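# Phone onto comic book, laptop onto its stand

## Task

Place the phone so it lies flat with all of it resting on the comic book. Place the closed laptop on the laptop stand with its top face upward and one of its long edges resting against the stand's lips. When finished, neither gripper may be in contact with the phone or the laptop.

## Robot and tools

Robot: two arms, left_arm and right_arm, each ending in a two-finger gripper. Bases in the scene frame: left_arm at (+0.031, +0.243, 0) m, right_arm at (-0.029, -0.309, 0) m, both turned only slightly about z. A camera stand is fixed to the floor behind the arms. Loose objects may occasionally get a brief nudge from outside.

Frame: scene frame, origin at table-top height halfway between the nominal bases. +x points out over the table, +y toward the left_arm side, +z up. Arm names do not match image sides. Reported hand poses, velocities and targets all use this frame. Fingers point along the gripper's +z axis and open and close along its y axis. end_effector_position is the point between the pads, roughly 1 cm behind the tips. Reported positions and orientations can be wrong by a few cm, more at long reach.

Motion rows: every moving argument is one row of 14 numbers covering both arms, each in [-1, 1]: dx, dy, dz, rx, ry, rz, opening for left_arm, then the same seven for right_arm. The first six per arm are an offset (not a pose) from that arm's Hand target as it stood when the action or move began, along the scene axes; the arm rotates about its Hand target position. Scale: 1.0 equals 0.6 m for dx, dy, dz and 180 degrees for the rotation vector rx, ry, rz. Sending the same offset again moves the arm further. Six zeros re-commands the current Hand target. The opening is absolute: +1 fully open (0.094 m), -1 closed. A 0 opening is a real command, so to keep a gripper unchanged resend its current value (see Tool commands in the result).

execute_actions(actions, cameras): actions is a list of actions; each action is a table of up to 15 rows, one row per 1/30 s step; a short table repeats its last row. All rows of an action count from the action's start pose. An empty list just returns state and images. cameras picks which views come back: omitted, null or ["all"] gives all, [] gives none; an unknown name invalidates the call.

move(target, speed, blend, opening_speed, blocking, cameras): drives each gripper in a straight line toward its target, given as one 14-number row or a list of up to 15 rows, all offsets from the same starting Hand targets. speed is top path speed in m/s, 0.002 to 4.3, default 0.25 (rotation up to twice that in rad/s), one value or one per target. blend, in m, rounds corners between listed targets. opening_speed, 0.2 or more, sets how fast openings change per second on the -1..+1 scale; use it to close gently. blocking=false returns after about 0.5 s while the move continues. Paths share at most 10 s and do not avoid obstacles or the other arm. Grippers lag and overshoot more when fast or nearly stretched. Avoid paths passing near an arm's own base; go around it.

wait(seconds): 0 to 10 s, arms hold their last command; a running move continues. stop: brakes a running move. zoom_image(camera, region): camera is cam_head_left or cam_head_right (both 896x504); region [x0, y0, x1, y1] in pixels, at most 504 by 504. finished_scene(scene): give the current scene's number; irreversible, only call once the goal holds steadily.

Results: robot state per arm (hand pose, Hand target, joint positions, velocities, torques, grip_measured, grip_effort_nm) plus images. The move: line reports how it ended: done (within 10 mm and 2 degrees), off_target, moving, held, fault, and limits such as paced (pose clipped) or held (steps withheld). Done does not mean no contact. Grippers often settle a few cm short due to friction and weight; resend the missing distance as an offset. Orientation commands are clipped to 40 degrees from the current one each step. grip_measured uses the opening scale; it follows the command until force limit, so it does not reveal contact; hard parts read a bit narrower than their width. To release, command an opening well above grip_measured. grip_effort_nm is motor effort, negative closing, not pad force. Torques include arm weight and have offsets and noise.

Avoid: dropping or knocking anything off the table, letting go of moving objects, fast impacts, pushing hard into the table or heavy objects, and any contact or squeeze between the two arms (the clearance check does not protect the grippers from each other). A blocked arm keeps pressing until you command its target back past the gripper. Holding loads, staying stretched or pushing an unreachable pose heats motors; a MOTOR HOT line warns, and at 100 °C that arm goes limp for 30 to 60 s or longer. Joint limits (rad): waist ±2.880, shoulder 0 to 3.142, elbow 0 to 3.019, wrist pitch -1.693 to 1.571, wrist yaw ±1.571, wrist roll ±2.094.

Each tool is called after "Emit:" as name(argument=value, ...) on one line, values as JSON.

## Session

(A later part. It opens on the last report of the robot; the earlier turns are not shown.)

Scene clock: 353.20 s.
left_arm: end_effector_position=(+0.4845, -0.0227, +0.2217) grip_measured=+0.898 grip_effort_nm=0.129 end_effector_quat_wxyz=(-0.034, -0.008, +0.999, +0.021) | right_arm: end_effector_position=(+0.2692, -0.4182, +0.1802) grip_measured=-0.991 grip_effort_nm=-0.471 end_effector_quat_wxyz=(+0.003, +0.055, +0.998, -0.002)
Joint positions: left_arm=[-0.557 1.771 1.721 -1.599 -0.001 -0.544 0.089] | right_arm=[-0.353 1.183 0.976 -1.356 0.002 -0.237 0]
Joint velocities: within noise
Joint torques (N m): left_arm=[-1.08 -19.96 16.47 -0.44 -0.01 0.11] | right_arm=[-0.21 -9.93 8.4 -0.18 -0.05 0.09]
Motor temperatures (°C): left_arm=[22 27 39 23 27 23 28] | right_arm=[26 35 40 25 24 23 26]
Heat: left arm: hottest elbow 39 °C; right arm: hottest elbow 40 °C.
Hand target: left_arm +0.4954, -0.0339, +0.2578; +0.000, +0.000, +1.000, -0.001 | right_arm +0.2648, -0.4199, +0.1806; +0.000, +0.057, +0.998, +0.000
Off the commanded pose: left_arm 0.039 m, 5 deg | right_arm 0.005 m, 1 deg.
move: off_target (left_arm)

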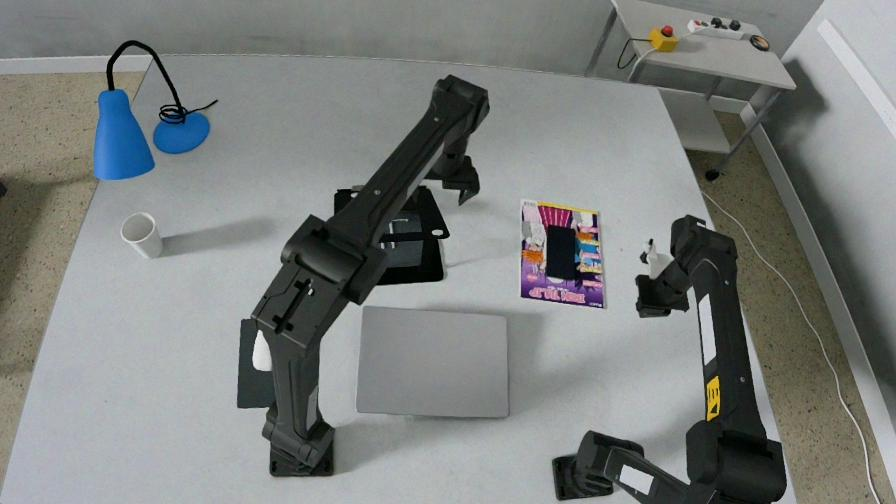

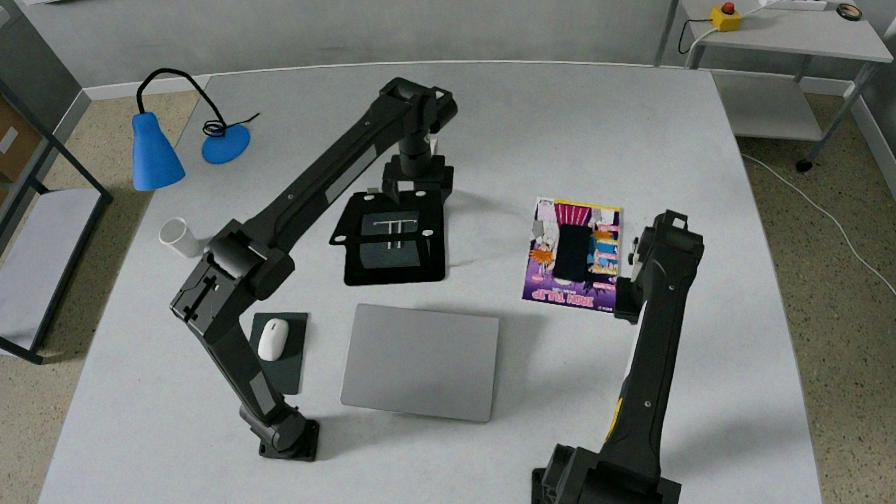

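Emit:
zoom_image(camera="cam_head_right", region=[230, 290, 350, 410])

Emit:
move(target=[[-0.15,0.4,0.0,0,0,0,0.9,0,0,0,0,0,0,-1],[-0.36,0.62,-0.23,0,0,-0.083,0.9,0,0,0,0,0,0,-1]], speed=0.25, blend=[0.05,0])

Emit:
zoom_image(camera="cam_head_left", region=[210, 260, 360, 410])

Emit:
zoom_image(camera="cam_head_right", region=[210, 260, 360, 410])

Scaled by 4.200.

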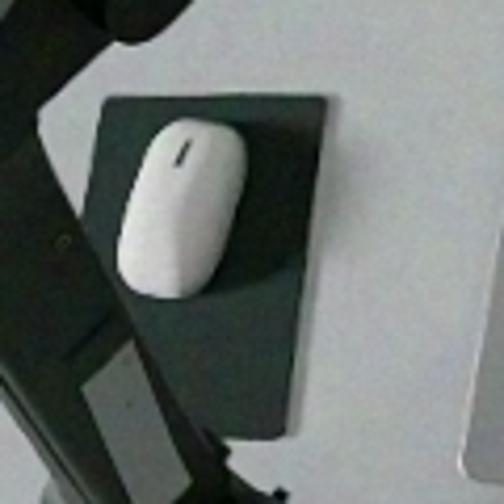

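Scene clock: 361.70 s.
left_arm: end_effector_position=(+0.2808, +0.3349, +0.1187) grip_measured=+0.898 grip_effort_nm=0.125 end_effector_quat_wxyz=(-0.010, +0.132, +0.991, -0.004) | right_arm: end_effector_position=(+0.2692, -0.4182, +0.1802) grip_measured=-0.991 grip_effort_nm=-0.476 end_effector_quat_wxyz=(+0.003, +0.055, +0.998, -0.002)
Joint positions: left_arm=[0.324 1.109 0.753 -1.236 -0.003 0.618 0.089] | right_arm=[-0.353 1.183 0.976 -1.356 0.002 -0.237 0]
Joint velocities: within noise
Joint torques (N m): left_arm=[-0.62 -8.23 8.66 0.72 0.16 0.15] | right_arm=[-0.15 -9.93 8.43 -0.17 -0.06 0.09]
Motor temperatures (°C): left_arm=[22 28 40 23 27 23 28] | right_arm=[26 35 40 25 24 23 26]
Heat: left arm: hottest elbow 40 °C; right arm: hottest elbow 40 °C.
Hand target: left_arm +0.2794, +0.3381, +0.1197; -0.001, +0.130, +0.992, -0.001 | right_arm +0.2648, -0.4199, +0.1806; +0.000, +0.057, +0.998, +0.000
Off the commanded pose: left_arm 0.004 m, 1 deg | right_arm 0.005 m, 1 deg.
move: done

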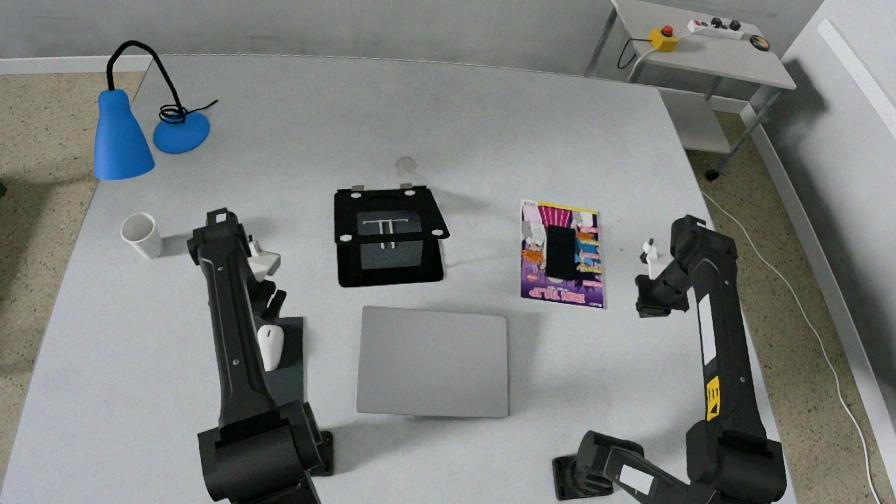

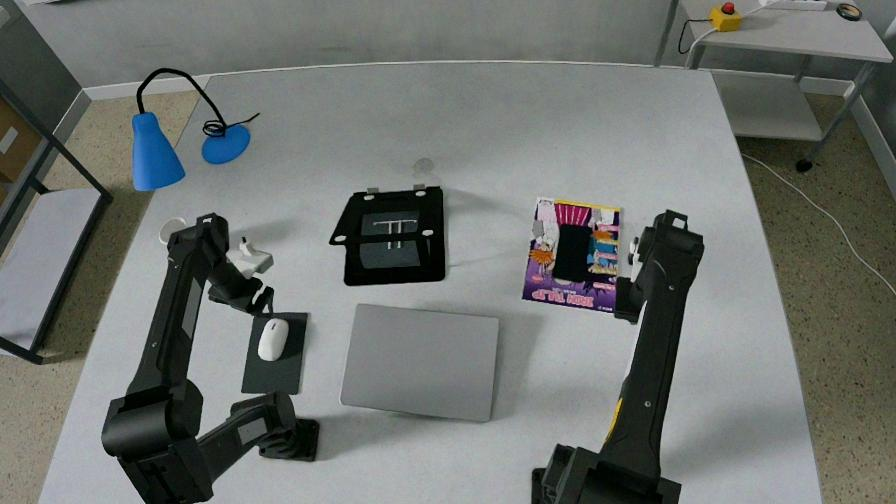

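Scaled by 3.360.

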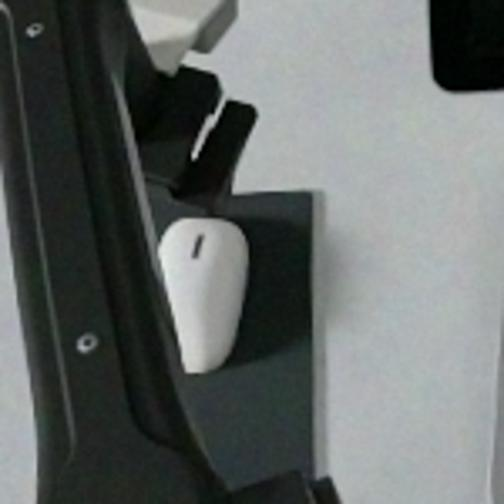

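Scaled by 3.360.

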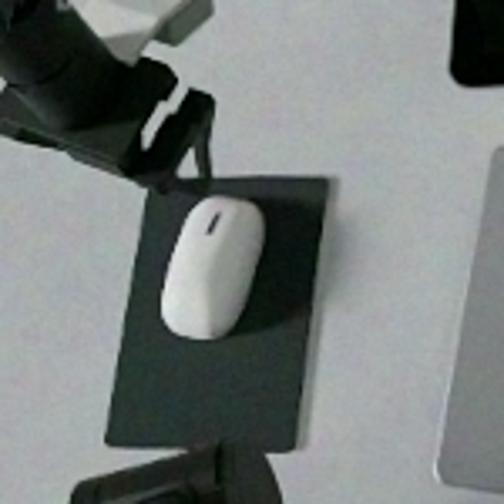

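Emit:
move(target=[[-0.06,-0.022,-0.05,0,0,0,0.9,0,0,0,0,0,0,-1],[-0.06,-0.022,-0.188,0,0,0,0.9,0,0,0,0,0,0,-1]], speed=0.12, cameras=["cam_head_right"])

Emit:
zoom_image(camera="cam_head_right", region=[210, 260, 360, 410])

Scene clock: 368.67 s.
left_arm: end_effector_position=(+0.2461, +0.3228, +0.0115) grip_measured=+0.898 grip_effort_nm=0.125 end_effector_quat_wxyz=(+0.001, +0.132, +0.991, +0.002) | right_arm: end_effector_position=(+0.2692, -0.4182, +0.1802) grip_measured=-0.991 grip_effort_nm=-0.476 end_effector_quat_wxyz=(+0.003, +0.055, +0.998, -0.002)
Joint positions: left_arm=[0.327 1.17 0.47 -0.865 -0.003 0.621 0.089] | right_arm=[-0.353 1.183 0.976 -1.356 0.002 -0.237 0]
Joint velocities: within noise
Joint torques (N m): left_arm=[-0.56 -5.89 7.17 0.59 0.15 0.16] | right_arm=[-0.21 -9.88 8.42 -0.16 -0.05 0.08]
Motor temperatures (°C): left_arm=[22 28 40 23 27 23 28] | right_arm=[26 35 40 25 24 23 26]
Heat: left arm: hottest elbow 40 °C; right arm: hottest elbow 40 °C.
Hand target: left_arm +0.2434, +0.3249, +0.0070; +0.000, +0.130, +0.992, -0.001 | right_arm +0.2648, -0.4199, +0.1806; +0.000, +0.057, +0.998, +0.000
Off the commanded pose: left_arm 0.006 m, 0 deg | right_arm 0.005 m, 1 deg.
move: done
Images, in order (width x height): cam_head_right 896x504.

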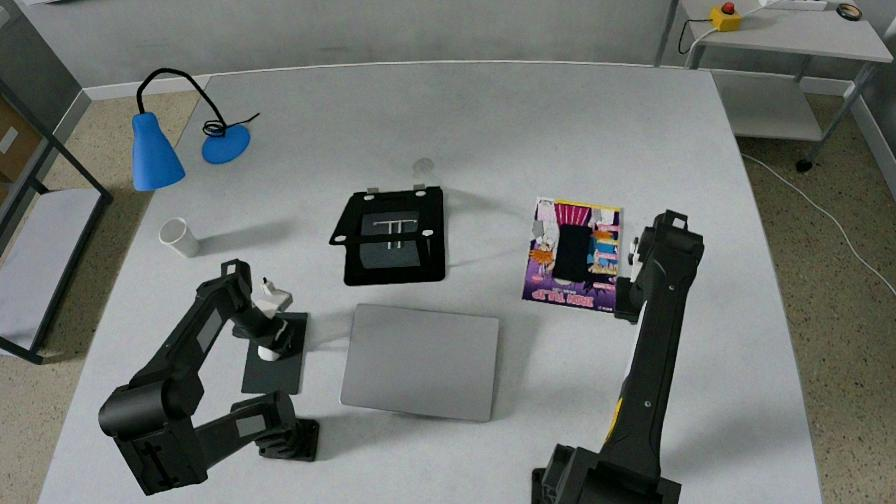

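Scaled by 3.360.

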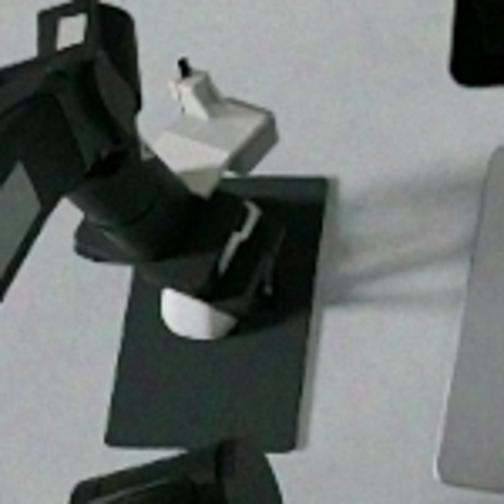

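Emit:
move(target=[0,0,0,0,0,0,-0.15,0,0,0,0,0,0,-1], speed=0.12, opening_speed=0.6, cameras=[])

Emit:
move(target=[[0,0,0.16,0,0,0,-0.15,0,0,0,0,0,0,-1],[0.09,-0.26,0.17,0,0,0.25,-0.15,0,0,0,0,0,0,-1],[0.225,-0.583,0.17,0,0,0.5,-0.15,0,0,0,0,0,0,-1]], speed=0.25, blend=[0.02,0.05,0])

Emit:
zoom_image(camera="cam_head_left", region=[330, 160, 530, 330])

Emit:
zoom_image(camera="cam_head_right", region=[330, 160, 530, 330])

Scene clock: 374.77 s.
left_arm: end_effector_position=(+0.2464, +0.3231, +0.0114) grip_measured=+0.276 grip_effort_nm=-1.004 end_effector_quat_wxyz=(+0.002, +0.132, +0.991, +0.003) | right_arm: end_effector_position=(+0.2692, -0.4182, +0.1802) grip_measured=-0.991 grip_effort_nm=-0.476 end_effector_quat_wxyz=(+0.003, +0.055, +0.998, -0.002)
Joint positions: left_arm=[0.328 1.171 0.47 -0.864 -0.003 0.621 0.06] | right_arm=[-0.353 1.183 0.976 -1.356 0.002 -0.237 0]
Joint velocities: within noise
Joint torques (N m): left_arm=[-0.32 -5.13 7.2 0.39 0.11 0.1] | right_arm=[-0.32 -9.99 8.44 -0.18 -0.06 0.08]
Motor temperatures (°C): left_arm=[22 27 39 23 27 23 28] | right_arm=[26 35 40 25 24 23 26]
Heat: left arm: hottest elbow 39 °C; right arm: hottest elbow 40 °C.
Hand target: left_arm +0.2434, +0.3248, +0.0069; -0.001, +0.130, +0.992, -0.001 | right_arm +0.2648, -0.4199, +0.1806; +0.000, +0.057, +0.998, +0.000
Off the commanded pose: left_arm 0.006 m, 1 deg | right_arm 0.005 m, 1 deg.
move: done
No camera images: "cameras" was empty.

Scene clock: 379.30 s.
left_arm: end_effector_position=(+0.3600, -0.0052, +0.0890) grip_measured=+0.275 grip_effort_nm=-1.004 end_effector_quat_wxyz=(-0.009, -0.610, +0.792, +0.023) | right_arm: end_effector_position=(+0.2692, -0.4182, +0.1802) grip_measured=-0.991 grip_effort_nm=-0.476 end_effector_quat_wxyz=(+0.003, +0.055, +0.998, -0.002)
Joint positions: left_arm=[-0.671 1.555 1.084 -1.147 0.004 -1.954 0.06] | right_arm=[-0.353 1.183 0.976 -1.356 0.002 -0.237 0]
Joint velocities: within noise
Joint torques (N m): left_arm=[-1.96 -13.16 15.19 -0.27 -0.22 -0.14] | right_arm=[-0.26 -9.93 8.4 -0.2 -0.05 0.09]
Motor temperatures (°C): left_arm=[22 27 40 23 27 23 28] | right_arm=[26 35 40 25 24 23 26]
Heat: left arm: hottest elbow 40 °C; right arm: hottest elbow 40 °C.
Hand target: left_arm +0.3786, -0.0248, +0.1091; +0.000, -0.609, +0.793, -0.001 | right_arm +0.2648, -0.4199, +0.1806; +0.000, +0.057, +0.998, +0.000
Off the commanded pose: left_arm 0.034 m, 3 deg | right_arm 0.005 m, 1 deg.
move: off_target (left_arm)

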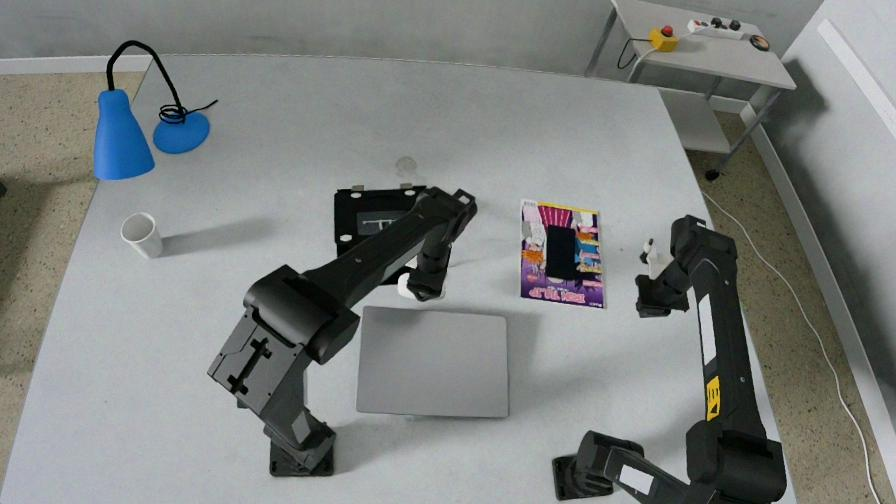

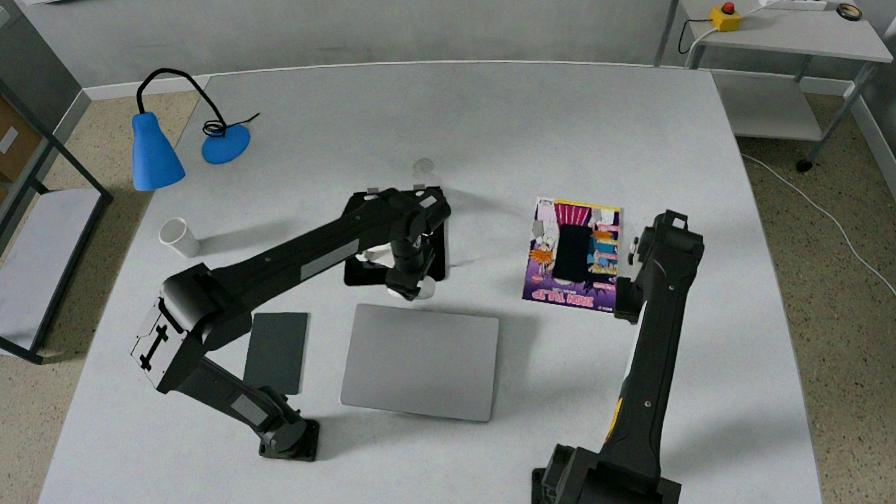

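Scaled by 2.520.

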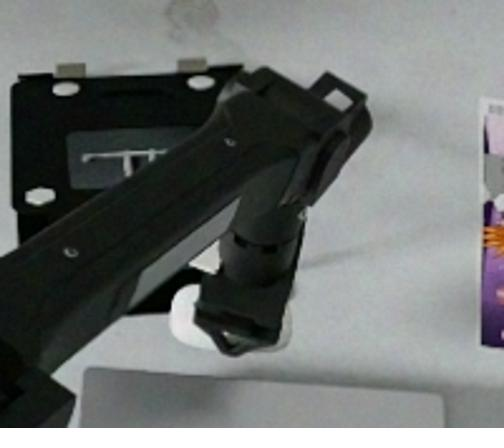

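Scaled by 2.520.

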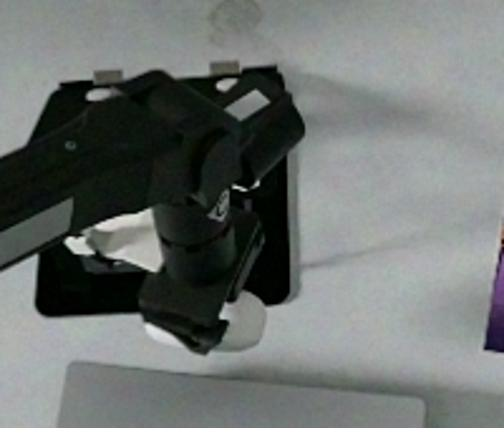

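Emit:
move(target=[0.012,-0.012,-0.165,0,0,0,-0.15,0,0,0,0,0,0,-1], speed=0.1)

Emit:
zoom_image(camera="cam_head_left", region=[330, 160, 530, 330])

Emit:
zoom_image(camera="cam_head_right", region=[330, 160, 530, 330])

Scene clock: 383.20 s.
left_arm: end_effector_position=(+0.3880, -0.0280, +0.0153) grip_measured=+0.275 grip_effort_nm=-1.009 end_effector_quat_wxyz=(-0.001, -0.612, +0.791, +0.000) | right_arm: end_effector_position=(+0.2692, -0.4182, +0.1802) grip_measured=-0.991 grip_effort_nm=-0.476 end_effector_quat_wxyz=(+0.003, +0.055, +0.998, -0.002)
Joint positions: left_arm=[-0.675 1.719 1.067 -0.92 0.002 -1.964 0.06] | right_arm=[-0.353 1.183 0.976 -1.356 0.002 -0.237 0]
Joint velocities: within noise
Joint torques (N m): left_arm=[-2.2 -14.56 7.42 0.79 -0.16 -0.03] | right_arm=[-0.26 -10.05 8.46 -0.17 -0.05 0.08]
Motor temperatures (°C): left_arm=[22 27 40 23 27 23 28] | right_arm=[26 35 40 25 24 23 26]
Heat: left arm: hottest elbow 40 °C; right arm: hottest elbow 40 °C.
Hand target: left_arm +0.3858, -0.0321, +0.0100; +0.000, -0.609, +0.793, -0.001 | right_arm +0.2648, -0.4199, +0.1806; +0.000, +0.057, +0.998, +0.000
Off the commanded pose: left_arm 0.007 m, 0 deg | right_arm 0.005 m, 1 deg.
move: done

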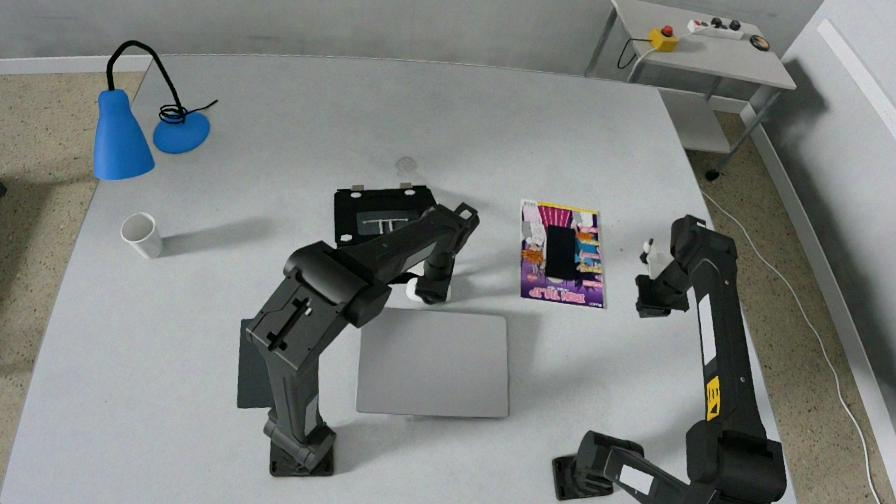

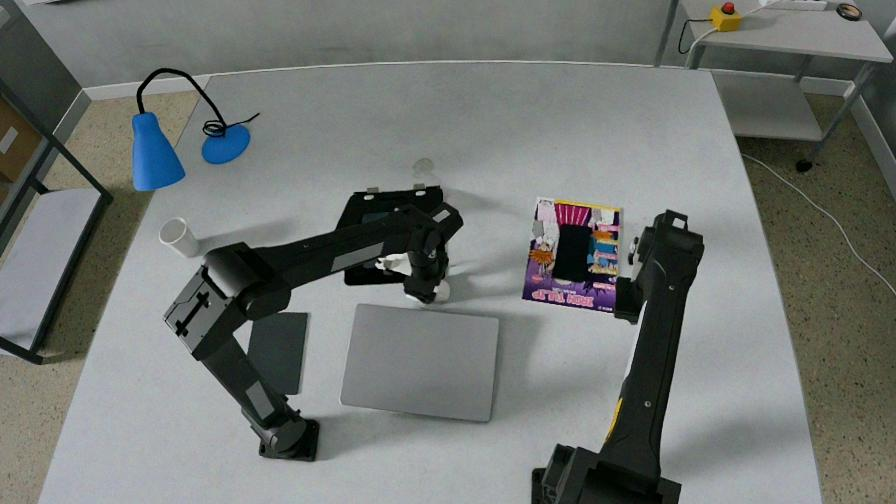

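Scaled by 2.520.

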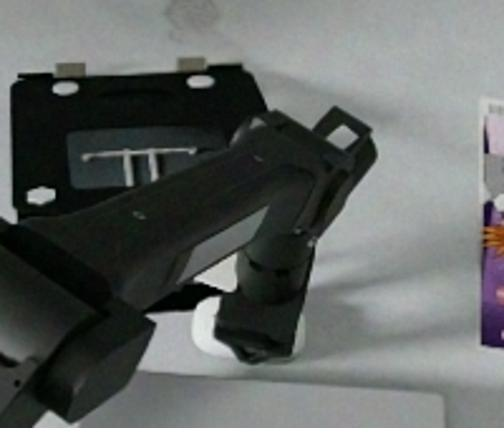

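Scaled by 2.520.

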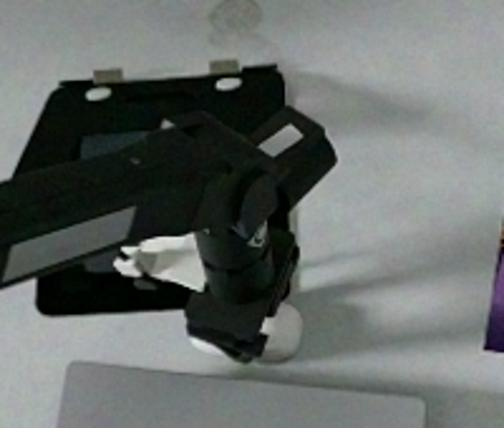

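Emit:
move(target=[0,0,-0.012,0,0,0,-0.15,0,0,0,0,0,0,-1], speed=0.06, cameras=[])

Emit:
move(target=[[0,0,0.001,0,0,0,0.6,0,0,0,0,0,0,-1],[0,0,0.2,0,0,0,0.6,0,0,0,0,0,0,-1]], speed=0.1, opening_speed=0.8)

Emit:
zoom_image(camera="cam_head_left", region=[330, 160, 530, 330])

Scene clock: 387.47 s.
left_arm: end_effector_position=(+0.3909, -0.0301, +0.0153) grip_measured=+0.275 grip_effort_nm=-1.009 end_effector_quat_wxyz=(+0.001, -0.612, +0.791, -0.007) | right_arm: end_effector_position=(+0.2692, -0.4182, +0.1802) grip_measured=-0.991 grip_effort_nm=-0.476 end_effector_quat_wxyz=(+0.003, +0.055, +0.998, -0.002)
Joint positions: left_arm=[-0.675 1.719 1.067 -0.905 0.002 -1.964 0.06] | right_arm=[-0.353 1.183 0.976 -1.356 0.002 -0.237 0]
Joint velocities: within noise
Joint torques (N m): left_arm=[-2.08 -13.8 6.91 1.16 -0.17 -0.02] | right_arm=[-0.21 -9.99 8.43 -0.18 -0.06 0.09]
Motor temperatures (°C): left_arm=[22 27 40 23 27 23 28] | right_arm=[26 35 40 25 24 23 26]
Heat: left arm: hottest elbow 40 °C; right arm: hottest elbow 40 °C.
Hand target: left_arm +0.3858, -0.0320, +0.0028; +0.000, -0.609, +0.793, -0.001 | right_arm +0.2648, -0.4199, +0.1806; +0.000, +0.057, +0.998, +0.000
Off the commanded pose: left_arm 0.014 m, 1 deg | right_arm 0.005 m, 1 deg.
move: off_target (left_arm)
No camera images: "cameras" was empty.

Scene clock: 390.60 s.
left_arm: end_effector_position=(+0.3681, -0.0160, +0.0948) grip_measured=+0.598 grip_effort_nm=0.120 end_effector_quat_wxyz=(-0.009, -0.614, +0.789, +0.032) | right_arm: end_effector_position=(+0.2692, -0.4182, +0.1802) grip_measured=-0.991 grip_effort_nm=-0.471 end_effector_quat_wxyz=(+0.003, +0.055, +0.998, -0.002)
Joint positions: left_arm=[-0.681 1.591 1.143 -1.189 0.002 -1.975 0.075] | right_arm=[-0.353 1.183 0.976 -1.356 0.002 -0.237 0]
Joint velocities: within noise
Joint torques (N m): left_arm=[-1.26 -16.21 14.46 -0.29 -0.15 0.1] | right_arm=[-0.26 -9.88 8.4 -0.18 -0.05 0.09]
Motor temperatures (°C): left_arm=[22 27 40 23 27 23 28] | right_arm=[26 35 40 25 24 23 26]
Heat: left arm: hottest elbow 40 °C; right arm: hottest elbow 40 °C.
Hand target: left_arm +0.3857, -0.0320, +0.1229; +0.000, -0.609, +0.793, -0.001 | right_arm +0.2648, -0.4199, +0.1806; +0.000, +0.057, +0.998, +0.000
Off the commanded pose: left_arm 0.037 m, 4 deg | right_arm 0.005 m, 1 deg.
move: off_target (left_arm)

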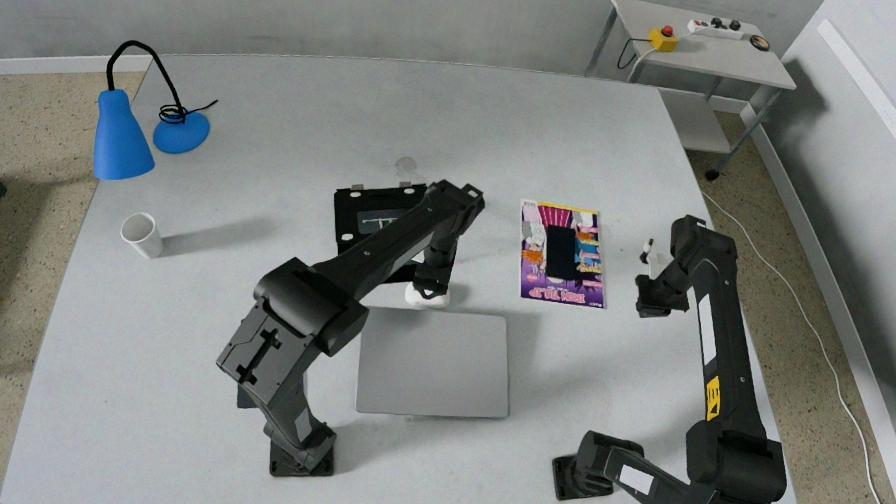

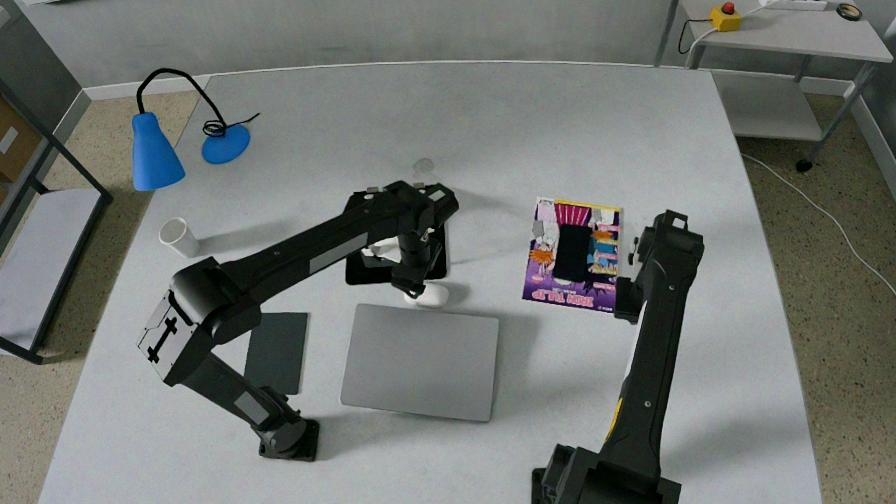

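Scaled by 2.520.

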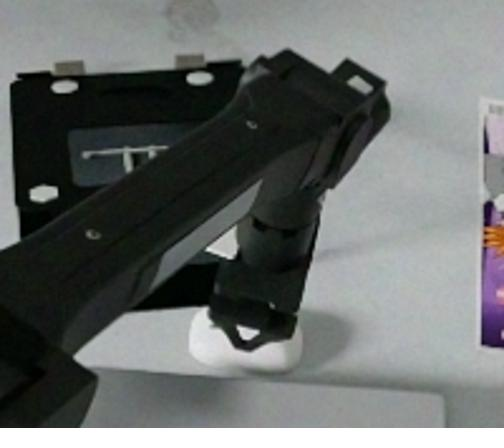

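Emit:
move(target=[[0,0,0.06,0,0,0,-0.4,0,0,0,0,0,0,-0.4],[-0.176,0.42,0.033,-0.138,0.018,0.082,-0.4,0.034,0.267,-0.04,0.1042,-0.1168,0.5267,-0.4]], speed=0.22)

Scene clock: 406.80 s.
left_arm: end_effector_position=(+0.2847, +0.2176, +0.1419) grip_measured=-0.398 grip_effort_nm=-0.081 end_effector_quat_wxyz=(+0.152, +0.689, -0.692, +0.152) | right_arm: end_effector_position=(+0.2835, -0.2639, +0.1617) grip_measured=-0.401 grip_effort_nm=0.061 end_effector_quat_wxyz=(-0.158, +0.684, -0.697, -0.146)
Joint positions: left_arm=[0.159 1.081 0.753 -1.33 0.425 -1.36 0.028] | right_arm=[-0.093 1.198 0.894 -1.285 -0.433 -1.645 0.028]
Joint velocities: within noise
Joint torques (N m): left_arm=[-0.03 -7.36 8.72 -0.16 0.32 0.13] | right_arm=[1.49 -7.77 8.43 0.17 -0.37 0.08]
Motor temperatures (°C): left_arm=[22 27 40 23 27 23 28] | right_arm=[26 35 40 25 24 23 26]
Heat: left arm: hottest elbow 40 °C; right arm: hottest elbow 40 °C.
Hand target: left_arm +0.2801, +0.2200, +0.1427; +0.153, +0.691, -0.690, +0.154 | right_arm +0.2853, -0.2599, +0.1566; -0.153, +0.690, -0.690, -0.153
Off the commanded pose: left_arm 0.005 m, 0 deg | right_arm 0.007 m, 1 deg.
move: done

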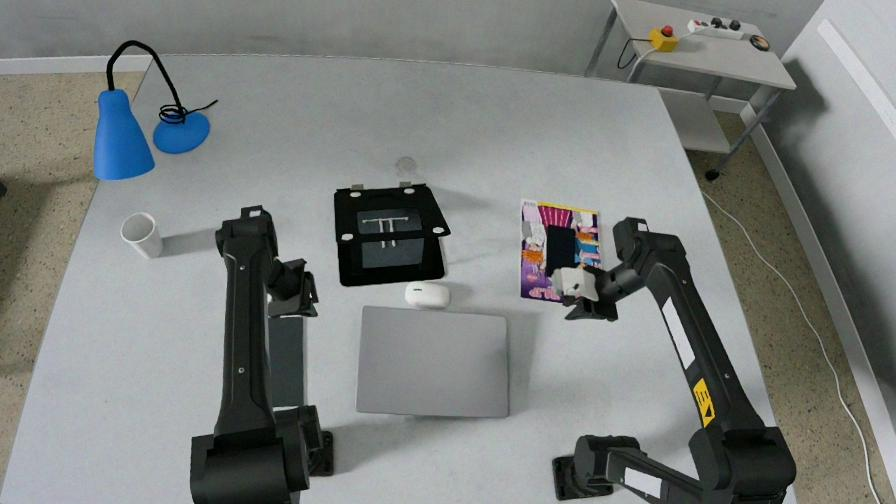

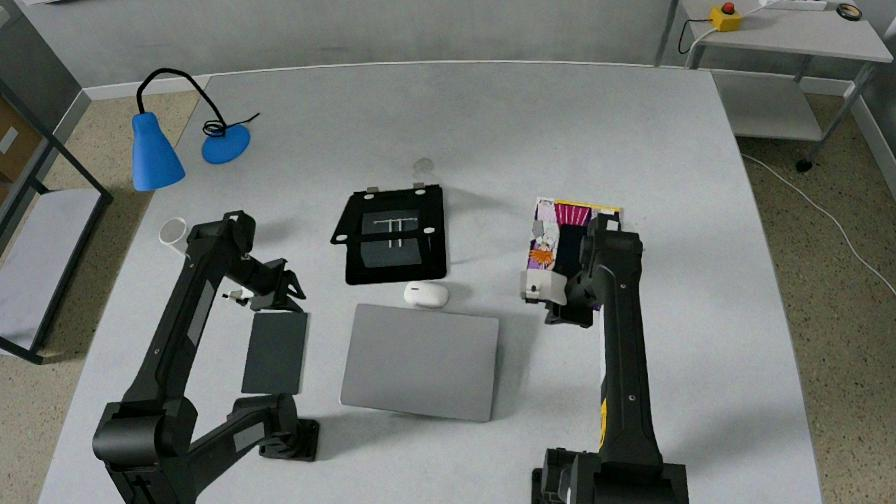

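Emit:
move(target=[0.013,-0.05,-0.225,0,0,0,-0.4,0,0.017,-0.248,0,0,0,-0.4], speed=0.18)

Emit:
zoom_image(camera="cam_head_left", region=[280, 240, 600, 430])

Scene clock: 413.03 s.
left_arm: end_effector_position=(+0.2905, +0.1945, +0.0118) grip_measured=-0.398 grip_effort_nm=-0.081 end_effector_quat_wxyz=(+0.147, +0.692, -0.689, +0.157) | right_arm: end_effector_position=(+0.2900, -0.2544, +0.0165) grip_measured=-0.401 grip_effort_nm=0.061 end_effector_quat_wxyz=(-0.160, +0.690, -0.691, -0.144)
Joint positions: left_arm=[0.069 1.313 0.527 -0.814 0.433 -1.471 0.028] | right_arm=[-0.061 1.445 0.673 -0.799 -0.434 -1.626 0.028]
Joint velocities: within noise
Joint torques (N m): left_arm=[-2.67 -7.41 6.5 0.68 0.28 -0.13] | right_arm=[1.44 -9.35 5.56 0.42 -0.37 0.22]
Motor temperatures (°C): left_arm=[22 27 40 23 27 23 28] | right_arm=[26 35 40 25 24 23 25]
Heat: left arm: hottest elbow 40 °C; right arm: hottest elbow 40 °C.
Hand target: left_arm +0.2880, +0.1900, +0.0076; +0.152, +0.691, -0.690, +0.154 | right_arm +0.2853, -0.2496, +0.0078; -0.153, +0.690, -0.690, -0.153
Off the commanded pose: left_arm 0.007 m, 1 deg | right_arm 0.011 m, 1 deg.
move: off_target (right_arm)

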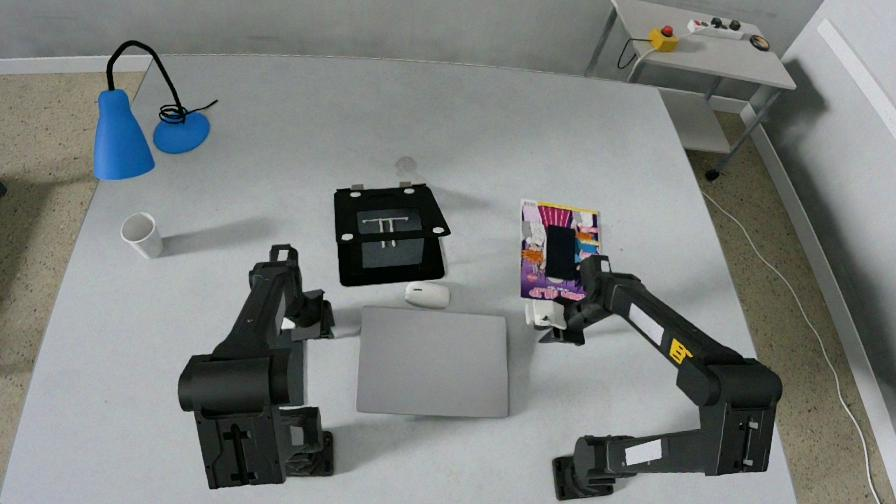

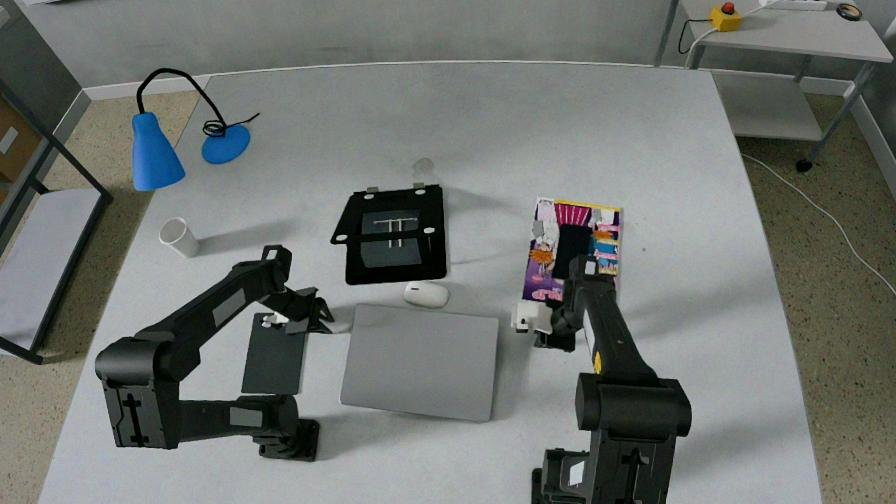

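Scaled by 1.575.

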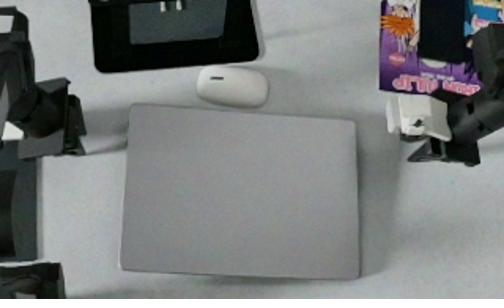

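Emit:
move(target=[0,-0.158,0.0,0,0,0,-0.4,0,0.166,0.0,0,0,0,-0.4], speed=0.1)

Emit:
zoom_image(camera="cam_head_left", region=[280, 240, 600, 430])

Scene clock: 418.53 s.
left_arm: end_effector_position=(+0.2938, +0.1294, +0.0111) grip_measured=-0.398 grip_effort_nm=-0.071 end_effector_quat_wxyz=(+0.131, +0.703, -0.684, +0.141) | right_arm: end_effector_position=(+0.2914, -0.1825, +0.0131) grip_measured=-0.401 grip_effort_nm=0.061 end_effector_quat_wxyz=(-0.143, +0.675, -0.712, -0.132)
Joint positions: left_arm=[-0.209 1.297 0.521 -0.702 0.376 -1.796 0.028] | right_arm=[0.186 1.443 0.668 -0.691 -0.379 -1.306 0.028]
Joint velocities: within noise
Joint torques (N m): left_arm=[-8.82 -6.89 6.46 2.13 1.95 -0.62] | right_arm=[5.6 -9.64 6.04 1.58 -1.69 0.34]
Motor temperatures (°C): left_arm=[22 27 39 23 27 23 27] | right_arm=[26 35 40 25 24 23 25]
Heat: left arm: hottest elbow 39 °C; right arm: hottest elbow 40 °C.
Hand target: left_arm +0.2879, +0.0951, +0.0077; +0.153, +0.691, -0.690, +0.154 | right_arm +0.2852, -0.1500, +0.0077; -0.153, +0.690, -0.691, -0.153
Off the commanded pose: left_arm 0.035 m, 3 deg | right_arm 0.033 m, 4 deg.
move: off_target (left_arm, right_arm)

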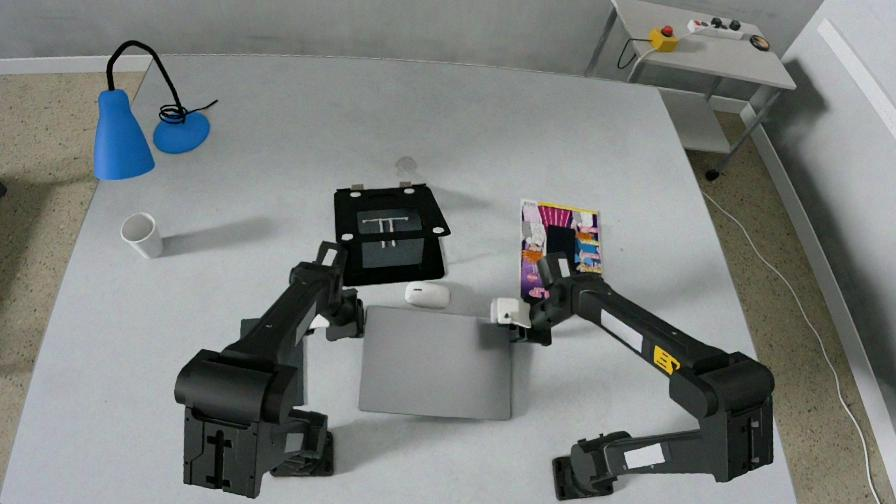

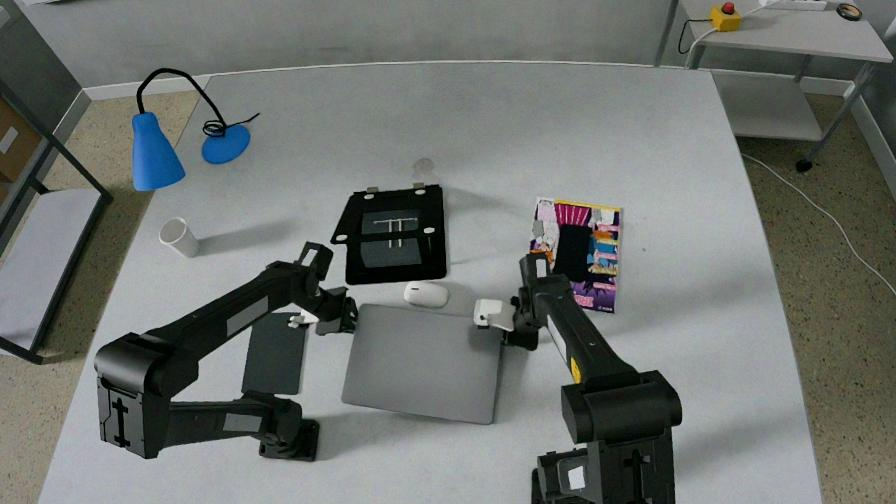

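Scaled by 1.575.

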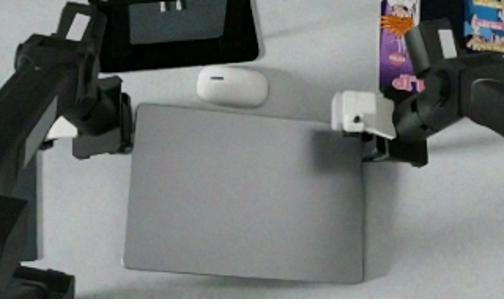

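Emit:
move(target=[[0,-0.02,0.0,0,0,0,-0.4,0,0.02,0.0,0,0,0,-0.4],[0,-0.02,0.165,0,0,0,-0.4,0.0,0.02,0.165,0,0,0,-0.4]], speed=0.1)

Emit:
zoom_image(camera="cam_head_left", region=[280, 240, 600, 430])

Scene clock: 423.17 s.
left_arm: end_effector_position=(+0.2447, +0.1275, +0.0547) grip_measured=-0.398 grip_effort_nm=-0.056 end_effector_quat_wxyz=(+0.155, +0.714, -0.678, +0.078) | right_arm: end_effector_position=(+0.2487, -0.1844, +0.0610) grip_measured=-0.401 grip_effort_nm=0.066 end_effector_quat_wxyz=(-0.085, +0.670, -0.722, -0.152)
Joint positions: left_arm=[-0.274 1.126 0.546 -1.008 0.348 -1.864 0.028] | right_arm=[0.222 1.295 0.697 -0.978 -0.35 -1.27 0.028]
Joint velocities: within noise
Joint torques (N m): left_arm=[-5.77 -9.17 18.67 0.38 2.97 -0.33] | right_arm=[5.19 -12.16 14.22 0.5 -2.71 0.3]
Motor temperatures (°C): left_arm=[22 27 39 23 30 24 27] | right_arm=[26 34 40 25 27 23 25]
Heat: left arm: hottest elbow 39 °C; right arm: hottest elbow 40 °C.
Hand target: left_arm +0.2879, +0.0832, +0.1065; +0.153, +0.691, -0.690, +0.154 | right_arm +0.2852, -0.1381, +0.1068; -0.153, +0.690, -0.691, -0.153
Off the commanded pose: left_arm 0.081 m, 9 deg | right_arm 0.075 m, 9 deg.
move: off_target (left_arm, right_arm)

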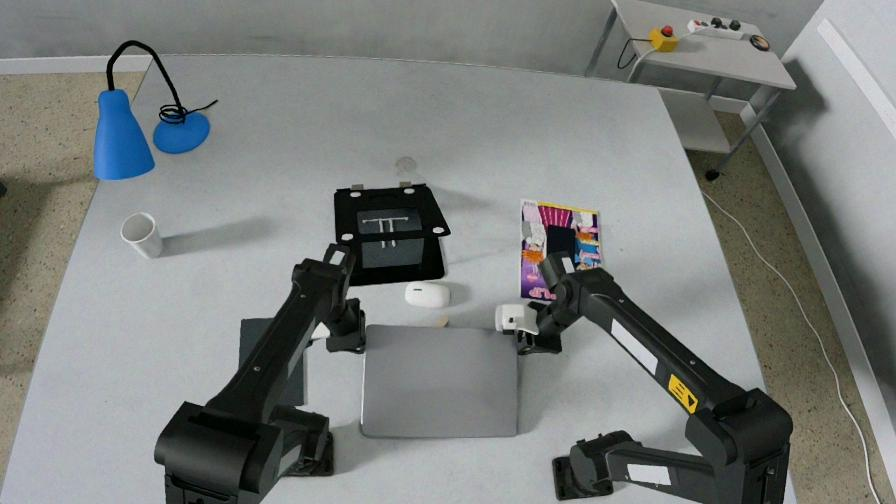

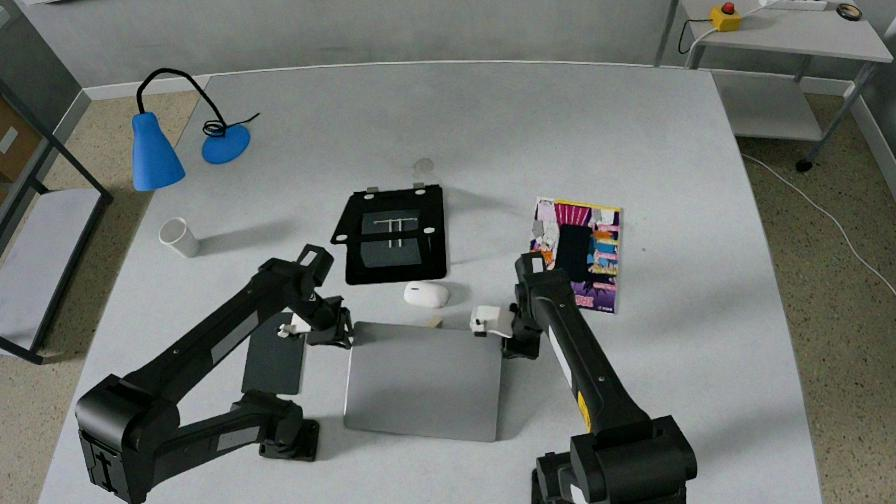

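Scaled by 1.575.

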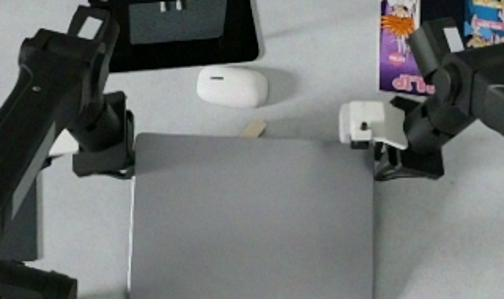

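Emit:
move(target=[[0.1,0,0.03,0,0,0,-0.4,0.1,0,0.03,0,0,0,-0.4],[0.2,0.01,0.05,0,0,0,-0.4,0.2,0.01,0.05,0,0,0,-0.4]], speed=0.08)

Emit:
zoom_image(camera="cam_head_left", region=[280, 240, 600, 430])

Scene clock: 429.83 s.
left_arm: end_effector_position=(+0.3652, +0.1290, +0.0918) grip_measured=-0.398 grip_effort_nm=-0.056 end_effector_quat_wxyz=(+0.153, +0.716, -0.676, +0.088) | right_arm: end_effector_position=(+0.3722, -0.1776, +0.0999) grip_measured=-0.401 grip_effort_nm=0.061 end_effector_quat_wxyz=(-0.098, +0.671, -0.721, -0.142)
Joint positions: left_arm=[-0.184 1.393 0.884 -1.091 0.353 -1.778 0.028] | right_arm=[0.173 1.533 1.06 -1.087 -0.347 -1.318 0.028]
Joint velocities: within noise
Joint torques (N m): left_arm=[-4.89 -12.04 18.99 0.24 3.05 -0.18] | right_arm=[4.48 -15.15 14.8 0.03 -2.92 0.12]
Motor temperatures (°C): left_arm=[23 27 41 23 34 24 27] | right_arm=[26 34 41 25 31 23 25]
Heat: left arm: hottest elbow 41 °C; right arm: hottest elbow 41 °C.
Hand target: left_arm +0.4079, +0.0891, +0.1367; +0.153, +0.691, -0.690, +0.154 | right_arm +0.4053, -0.1319, +0.1369; -0.153, +0.690, -0.690, -0.153
Off the commanded pose: left_arm 0.073 m, 8 deg | right_arm 0.067 m, 8 deg.
move: off_target (left_arm, right_arm)

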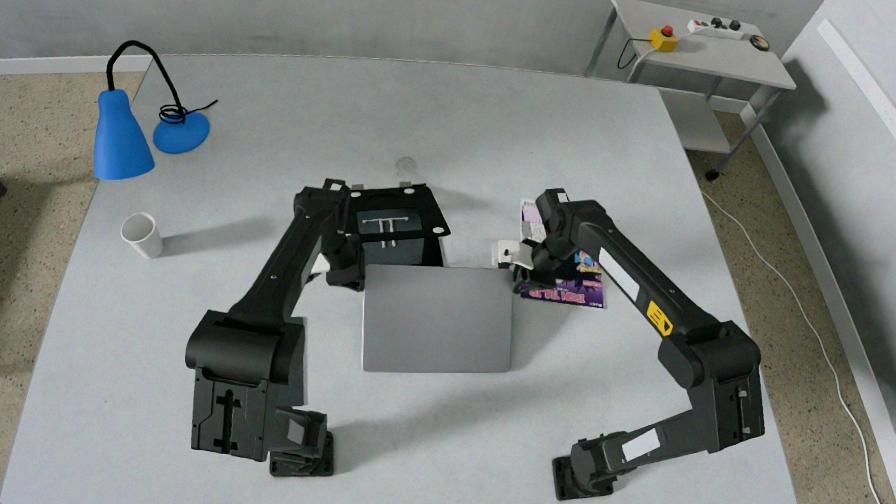

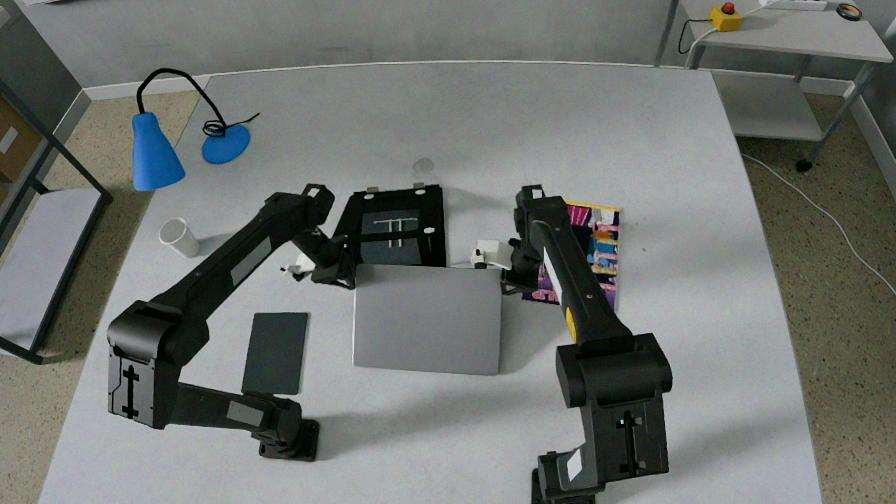

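Scaled by 1.575.

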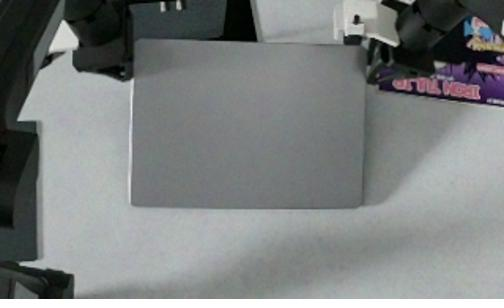

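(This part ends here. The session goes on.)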